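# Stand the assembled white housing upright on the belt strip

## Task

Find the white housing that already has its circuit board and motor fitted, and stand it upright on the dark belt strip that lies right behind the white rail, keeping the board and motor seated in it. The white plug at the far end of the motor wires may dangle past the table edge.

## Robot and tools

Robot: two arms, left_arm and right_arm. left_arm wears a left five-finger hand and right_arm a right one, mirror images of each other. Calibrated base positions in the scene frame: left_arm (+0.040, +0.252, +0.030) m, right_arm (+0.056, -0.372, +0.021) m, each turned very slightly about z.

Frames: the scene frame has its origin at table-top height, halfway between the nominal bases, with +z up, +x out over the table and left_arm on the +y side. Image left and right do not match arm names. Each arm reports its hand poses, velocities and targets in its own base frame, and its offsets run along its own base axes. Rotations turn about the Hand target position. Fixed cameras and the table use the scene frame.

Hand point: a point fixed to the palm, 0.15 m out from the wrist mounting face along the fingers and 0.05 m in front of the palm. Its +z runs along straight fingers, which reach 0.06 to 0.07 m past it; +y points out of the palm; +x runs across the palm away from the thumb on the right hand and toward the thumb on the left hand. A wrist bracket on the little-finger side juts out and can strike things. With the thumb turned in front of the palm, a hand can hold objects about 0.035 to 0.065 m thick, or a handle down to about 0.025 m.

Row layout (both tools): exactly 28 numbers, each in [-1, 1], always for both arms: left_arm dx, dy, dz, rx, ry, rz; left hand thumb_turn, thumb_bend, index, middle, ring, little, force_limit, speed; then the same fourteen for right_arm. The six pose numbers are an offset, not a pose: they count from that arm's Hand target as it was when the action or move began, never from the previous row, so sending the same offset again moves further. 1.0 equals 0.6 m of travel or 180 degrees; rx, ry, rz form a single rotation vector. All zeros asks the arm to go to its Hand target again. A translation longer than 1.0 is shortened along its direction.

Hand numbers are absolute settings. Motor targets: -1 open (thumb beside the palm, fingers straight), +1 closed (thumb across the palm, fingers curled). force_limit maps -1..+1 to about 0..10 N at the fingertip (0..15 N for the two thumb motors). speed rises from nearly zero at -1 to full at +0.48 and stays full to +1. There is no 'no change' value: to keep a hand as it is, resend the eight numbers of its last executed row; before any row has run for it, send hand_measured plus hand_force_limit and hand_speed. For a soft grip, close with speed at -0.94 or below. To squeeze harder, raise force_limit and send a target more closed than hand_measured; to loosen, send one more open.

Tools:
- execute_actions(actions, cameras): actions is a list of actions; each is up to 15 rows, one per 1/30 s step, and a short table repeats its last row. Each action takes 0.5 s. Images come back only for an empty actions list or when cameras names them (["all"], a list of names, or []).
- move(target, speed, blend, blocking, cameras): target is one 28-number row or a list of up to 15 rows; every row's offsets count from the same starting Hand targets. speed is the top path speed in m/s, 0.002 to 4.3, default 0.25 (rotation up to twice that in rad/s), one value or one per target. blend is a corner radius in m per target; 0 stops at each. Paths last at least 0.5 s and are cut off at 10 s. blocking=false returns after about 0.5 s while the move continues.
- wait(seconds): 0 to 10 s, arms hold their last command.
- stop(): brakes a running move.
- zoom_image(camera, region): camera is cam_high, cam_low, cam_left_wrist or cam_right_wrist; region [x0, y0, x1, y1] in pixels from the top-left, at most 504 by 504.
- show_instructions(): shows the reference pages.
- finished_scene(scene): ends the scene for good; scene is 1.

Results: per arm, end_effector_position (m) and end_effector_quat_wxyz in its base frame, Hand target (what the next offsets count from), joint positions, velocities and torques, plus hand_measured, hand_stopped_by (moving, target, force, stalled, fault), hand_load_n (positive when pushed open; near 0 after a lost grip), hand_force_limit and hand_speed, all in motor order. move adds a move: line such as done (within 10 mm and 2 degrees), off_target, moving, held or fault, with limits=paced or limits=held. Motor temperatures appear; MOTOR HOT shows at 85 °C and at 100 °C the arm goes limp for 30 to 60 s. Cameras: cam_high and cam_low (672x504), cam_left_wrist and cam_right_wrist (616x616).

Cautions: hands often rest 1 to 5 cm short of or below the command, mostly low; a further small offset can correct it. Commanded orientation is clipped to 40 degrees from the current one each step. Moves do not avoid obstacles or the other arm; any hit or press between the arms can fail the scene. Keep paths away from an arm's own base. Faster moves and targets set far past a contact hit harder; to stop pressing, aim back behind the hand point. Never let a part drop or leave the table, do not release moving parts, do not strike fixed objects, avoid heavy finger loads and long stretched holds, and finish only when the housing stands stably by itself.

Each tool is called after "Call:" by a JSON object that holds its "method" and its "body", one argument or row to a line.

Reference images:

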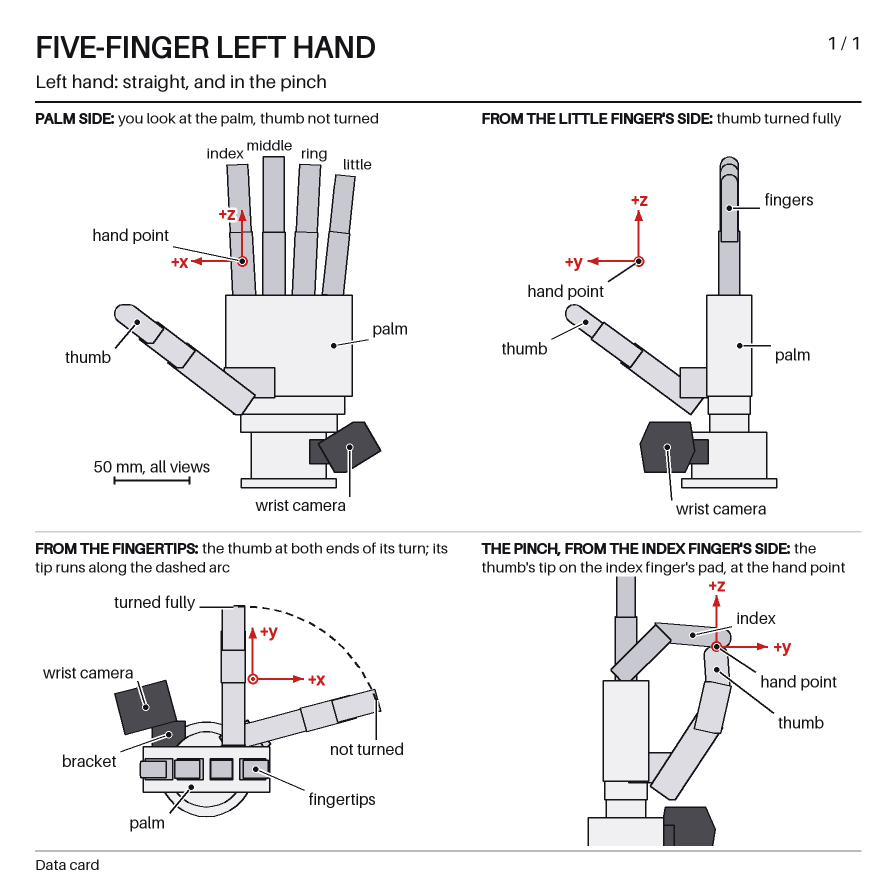

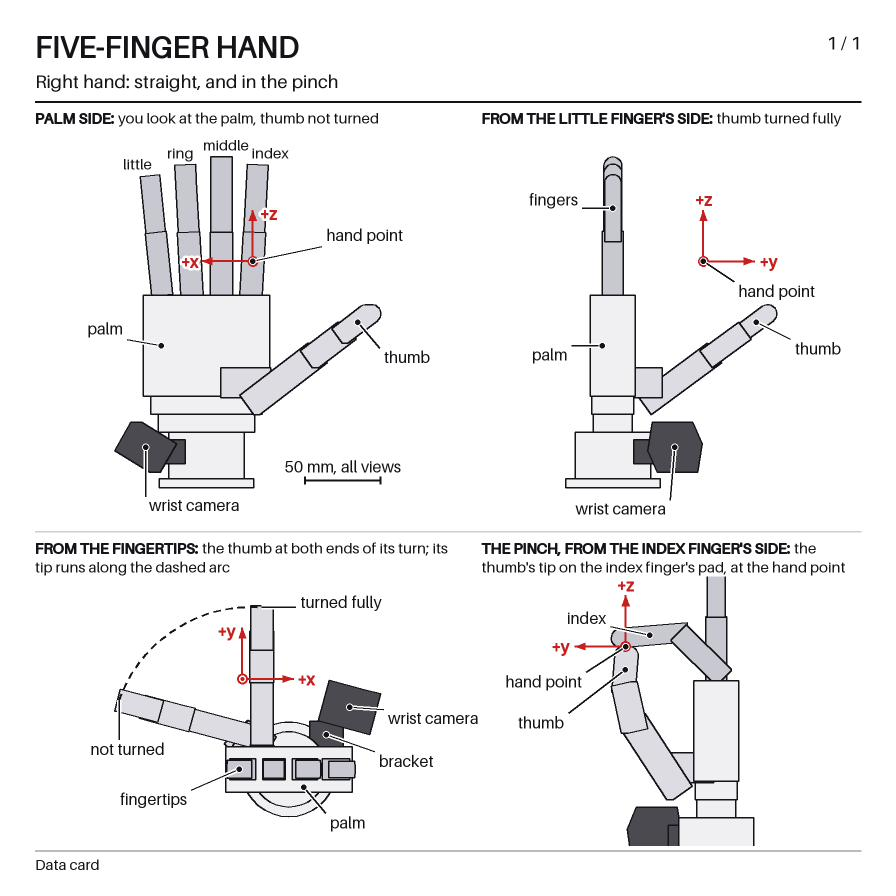

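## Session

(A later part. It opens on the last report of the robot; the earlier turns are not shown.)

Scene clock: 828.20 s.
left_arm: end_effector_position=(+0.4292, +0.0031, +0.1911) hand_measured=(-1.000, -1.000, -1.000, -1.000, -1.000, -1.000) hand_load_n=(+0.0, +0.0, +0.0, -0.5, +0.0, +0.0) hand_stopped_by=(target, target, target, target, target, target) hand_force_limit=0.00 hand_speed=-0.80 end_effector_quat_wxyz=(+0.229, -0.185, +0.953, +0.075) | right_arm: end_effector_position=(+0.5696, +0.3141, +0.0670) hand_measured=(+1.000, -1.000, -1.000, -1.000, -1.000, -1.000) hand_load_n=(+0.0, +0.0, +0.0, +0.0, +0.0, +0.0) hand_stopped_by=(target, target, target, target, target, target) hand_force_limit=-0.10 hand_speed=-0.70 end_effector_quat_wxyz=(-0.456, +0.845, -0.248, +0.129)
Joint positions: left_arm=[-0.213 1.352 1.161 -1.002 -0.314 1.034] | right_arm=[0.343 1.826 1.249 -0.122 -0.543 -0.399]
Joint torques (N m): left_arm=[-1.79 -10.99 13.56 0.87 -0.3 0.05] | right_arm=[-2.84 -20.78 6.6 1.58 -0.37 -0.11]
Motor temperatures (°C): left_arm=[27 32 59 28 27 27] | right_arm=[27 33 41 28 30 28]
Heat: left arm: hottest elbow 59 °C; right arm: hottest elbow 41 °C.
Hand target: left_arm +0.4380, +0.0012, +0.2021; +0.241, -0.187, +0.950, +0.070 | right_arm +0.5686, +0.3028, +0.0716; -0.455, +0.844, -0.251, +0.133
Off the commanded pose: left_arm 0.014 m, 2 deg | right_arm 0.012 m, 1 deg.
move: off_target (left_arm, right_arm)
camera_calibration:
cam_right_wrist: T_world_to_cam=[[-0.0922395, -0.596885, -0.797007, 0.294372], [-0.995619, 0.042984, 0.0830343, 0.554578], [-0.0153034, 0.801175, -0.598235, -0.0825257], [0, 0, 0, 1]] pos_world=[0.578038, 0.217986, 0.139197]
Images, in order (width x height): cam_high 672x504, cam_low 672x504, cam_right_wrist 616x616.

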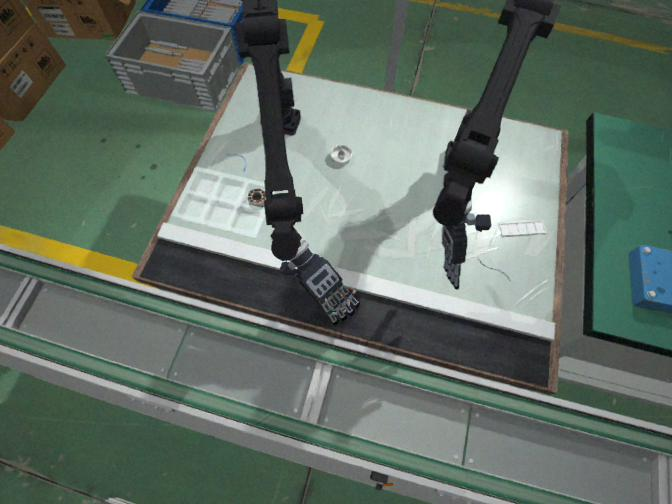

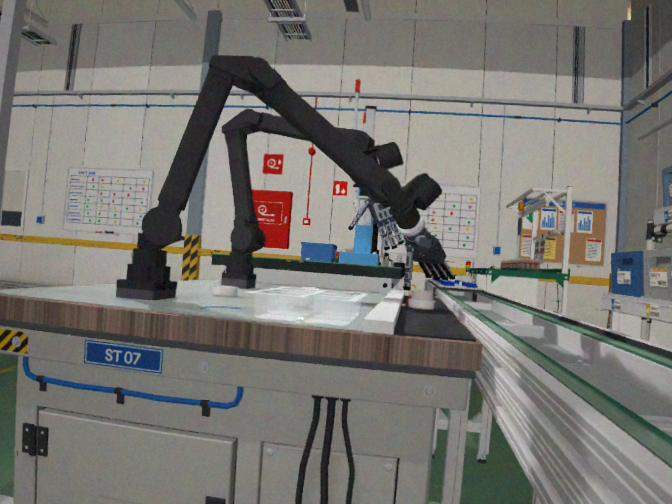

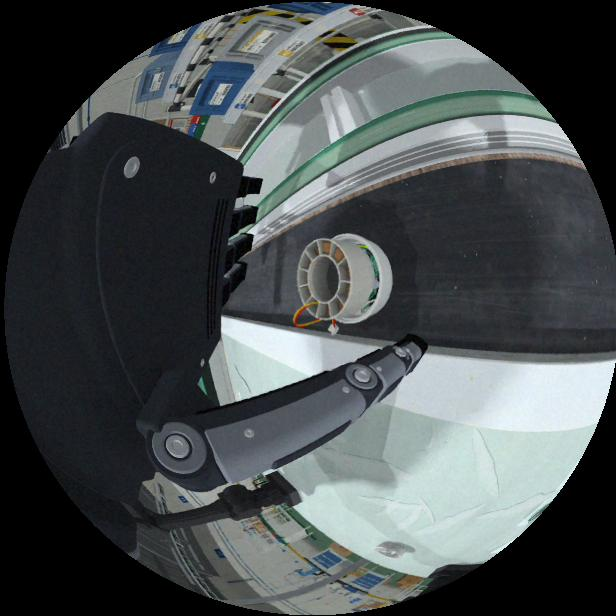

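Call:
{"method": "move", "body": {
  "target": [
    [0,0,0,0,0,0,-1,-1,-1,-1,-1,-1,0,-0.8,-0.02,-0.03,0.1,0,0,0,1,-1,-1,-1,-1,-1,-0.1,-0.7],
    [0,0,0,0,0,0,-1,-1,-1,-1,-1,-1,0,-0.8,-0.25,-0.3,0.25,0,0,0,1,-1,-1,-1,-1,-1,-0.1,-0.7]
  ],
  "speed": [0.1,0.25],
  "blend": 0.02,
  "cameras": ["cam_high","cam_low","cam_right_wrist"]
}}

Call:
{"method": "zoom_image", "body": {
  "camera": "cam_low",
  "region": [380, 240, 480, 330]
}}

Call:
{"method": "zoom_image", "body": {
  "camera": "cam_high",
  "region": [290, 230, 410, 340]
}}

Scene clock: 839.37 s.
left_arm: end_effector_position=(+0.4292, +0.0031, +0.1911) hand_measured=(-1.000, -1.000, -1.000, -1.000, -1.000, -1.000) hand_load_n=(+0.0, +0.0, +0.0, +0.0, +0.5, +0.0) hand_stopped_by=(target, target, target, target, target, target) hand_force_limit=0.00 hand_speed=-0.80 end_effector_quat_wxyz=(+0.229, -0.185, +0.953, +0.075) | right_arm: end_effector_position=(+0.4211, +0.1289, +0.2248) hand_measured=(+1.000, -1.000, -1.000, -1.000, -1.000, -1.000) hand_load_n=(+0.0, +0.0, +0.0, +0.0, +0.0, -0.5) hand_stopped_by=(target, target, target, target, target, target) hand_force_limit=-0.10 hand_speed=-0.70 end_effector_quat_wxyz=(-0.457, +0.844, -0.246, +0.133)
Joint positions: left_arm=[-0.213 1.352 1.161 -1.002 -0.314 1.034] | right_arm=[0.009 1.218 1.03 -0.687 -0.779 -0.699]
Joint torques (N m): left_arm=[-1.85 -10.99 13.53 0.9 -0.31 0.03] | right_arm=[-2.73 -9.99 8.03 1.37 -0.58 -0.06]
Motor temperatures (°C): left_arm=[27 32 59 28 27 27] | right_arm=[27 33 41 28 30 28]
Heat: left arm: hottest elbow 59 °C; right arm: hottest elbow 41 °C.
Hand target: left_arm +0.4380, +0.0012, +0.2021; +0.241, -0.187, +0.950, +0.070 | right_arm +0.4186, +0.1228, +0.2216; -0.455, +0.844, -0.251, +0.133
Off the commanded pose: left_arm 0.014 m, 2 deg | right_arm 0.007 m, 1 deg.
move: off_target (left_arm)
camera_calibration:
cam_right_wrist: T_world_to_cam=[[-0.0854867, -0.597108, -0.797593, 0.293258], [-0.996306, 0.0447068, 0.0733158, 0.403874], [-0.00811966, 0.800914, -0.598724, 0.155149], [0, 0, 0, 1]] pos_world=[0.428712, 0.0327897, 0.297181]
Images, in order (width x height): cam_high 672x504, cam_low 672x504, cam_right_wrist 616x616.

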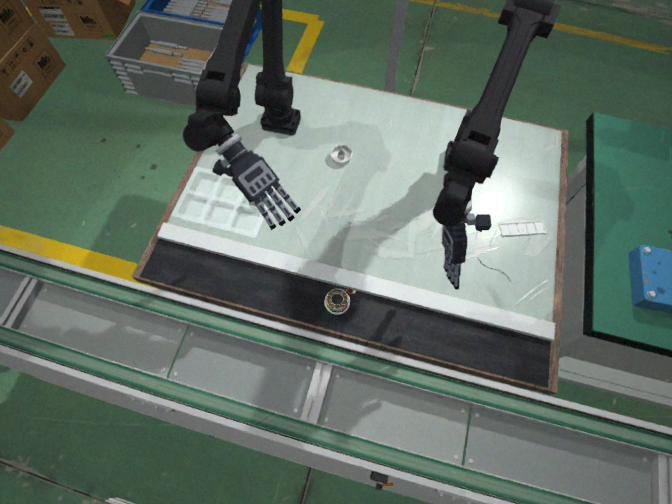

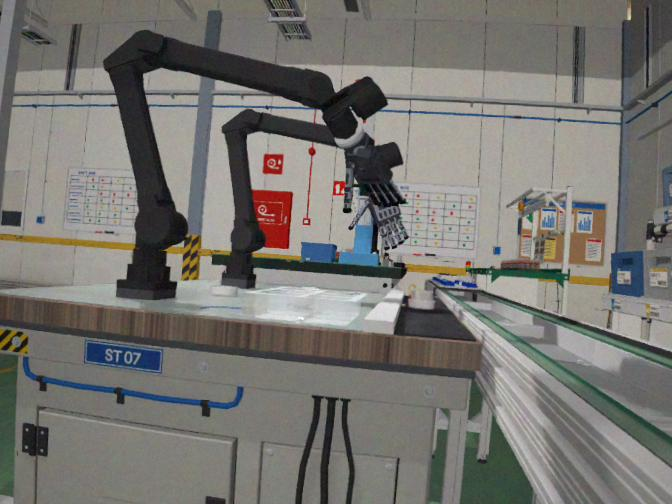

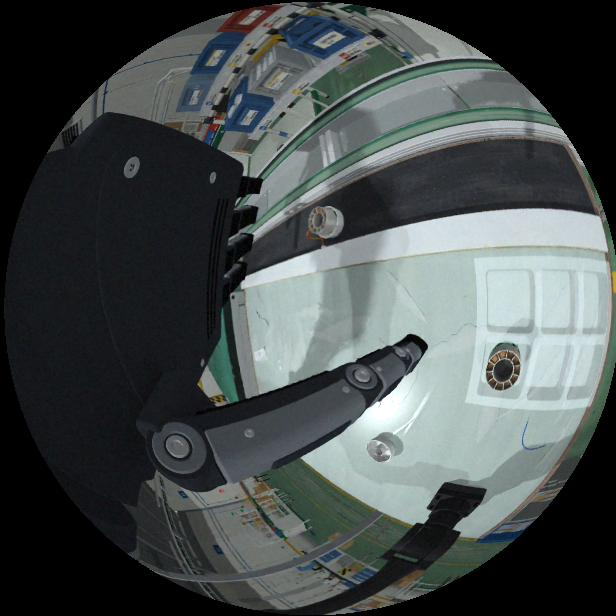

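Scaled by 5.040 from the camera's 672x504 image, which has a finer 960x720 frame.

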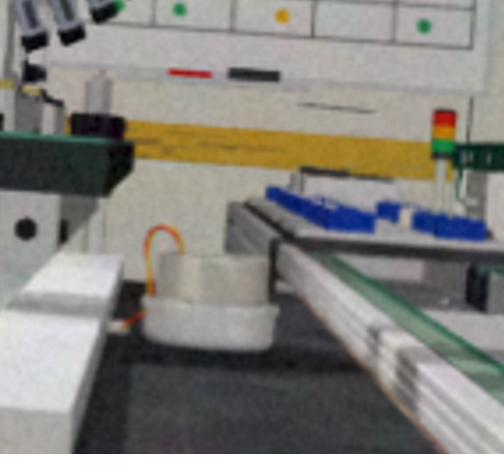

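Scaled by 4.200 from the camera's 672x504 image, which has a finer 960x720 frame.

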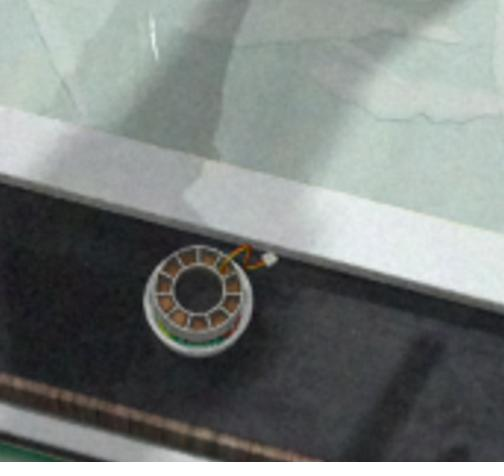

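Call:
{"method": "finished_scene", "body": {

}}

The scene is finished: the task was done.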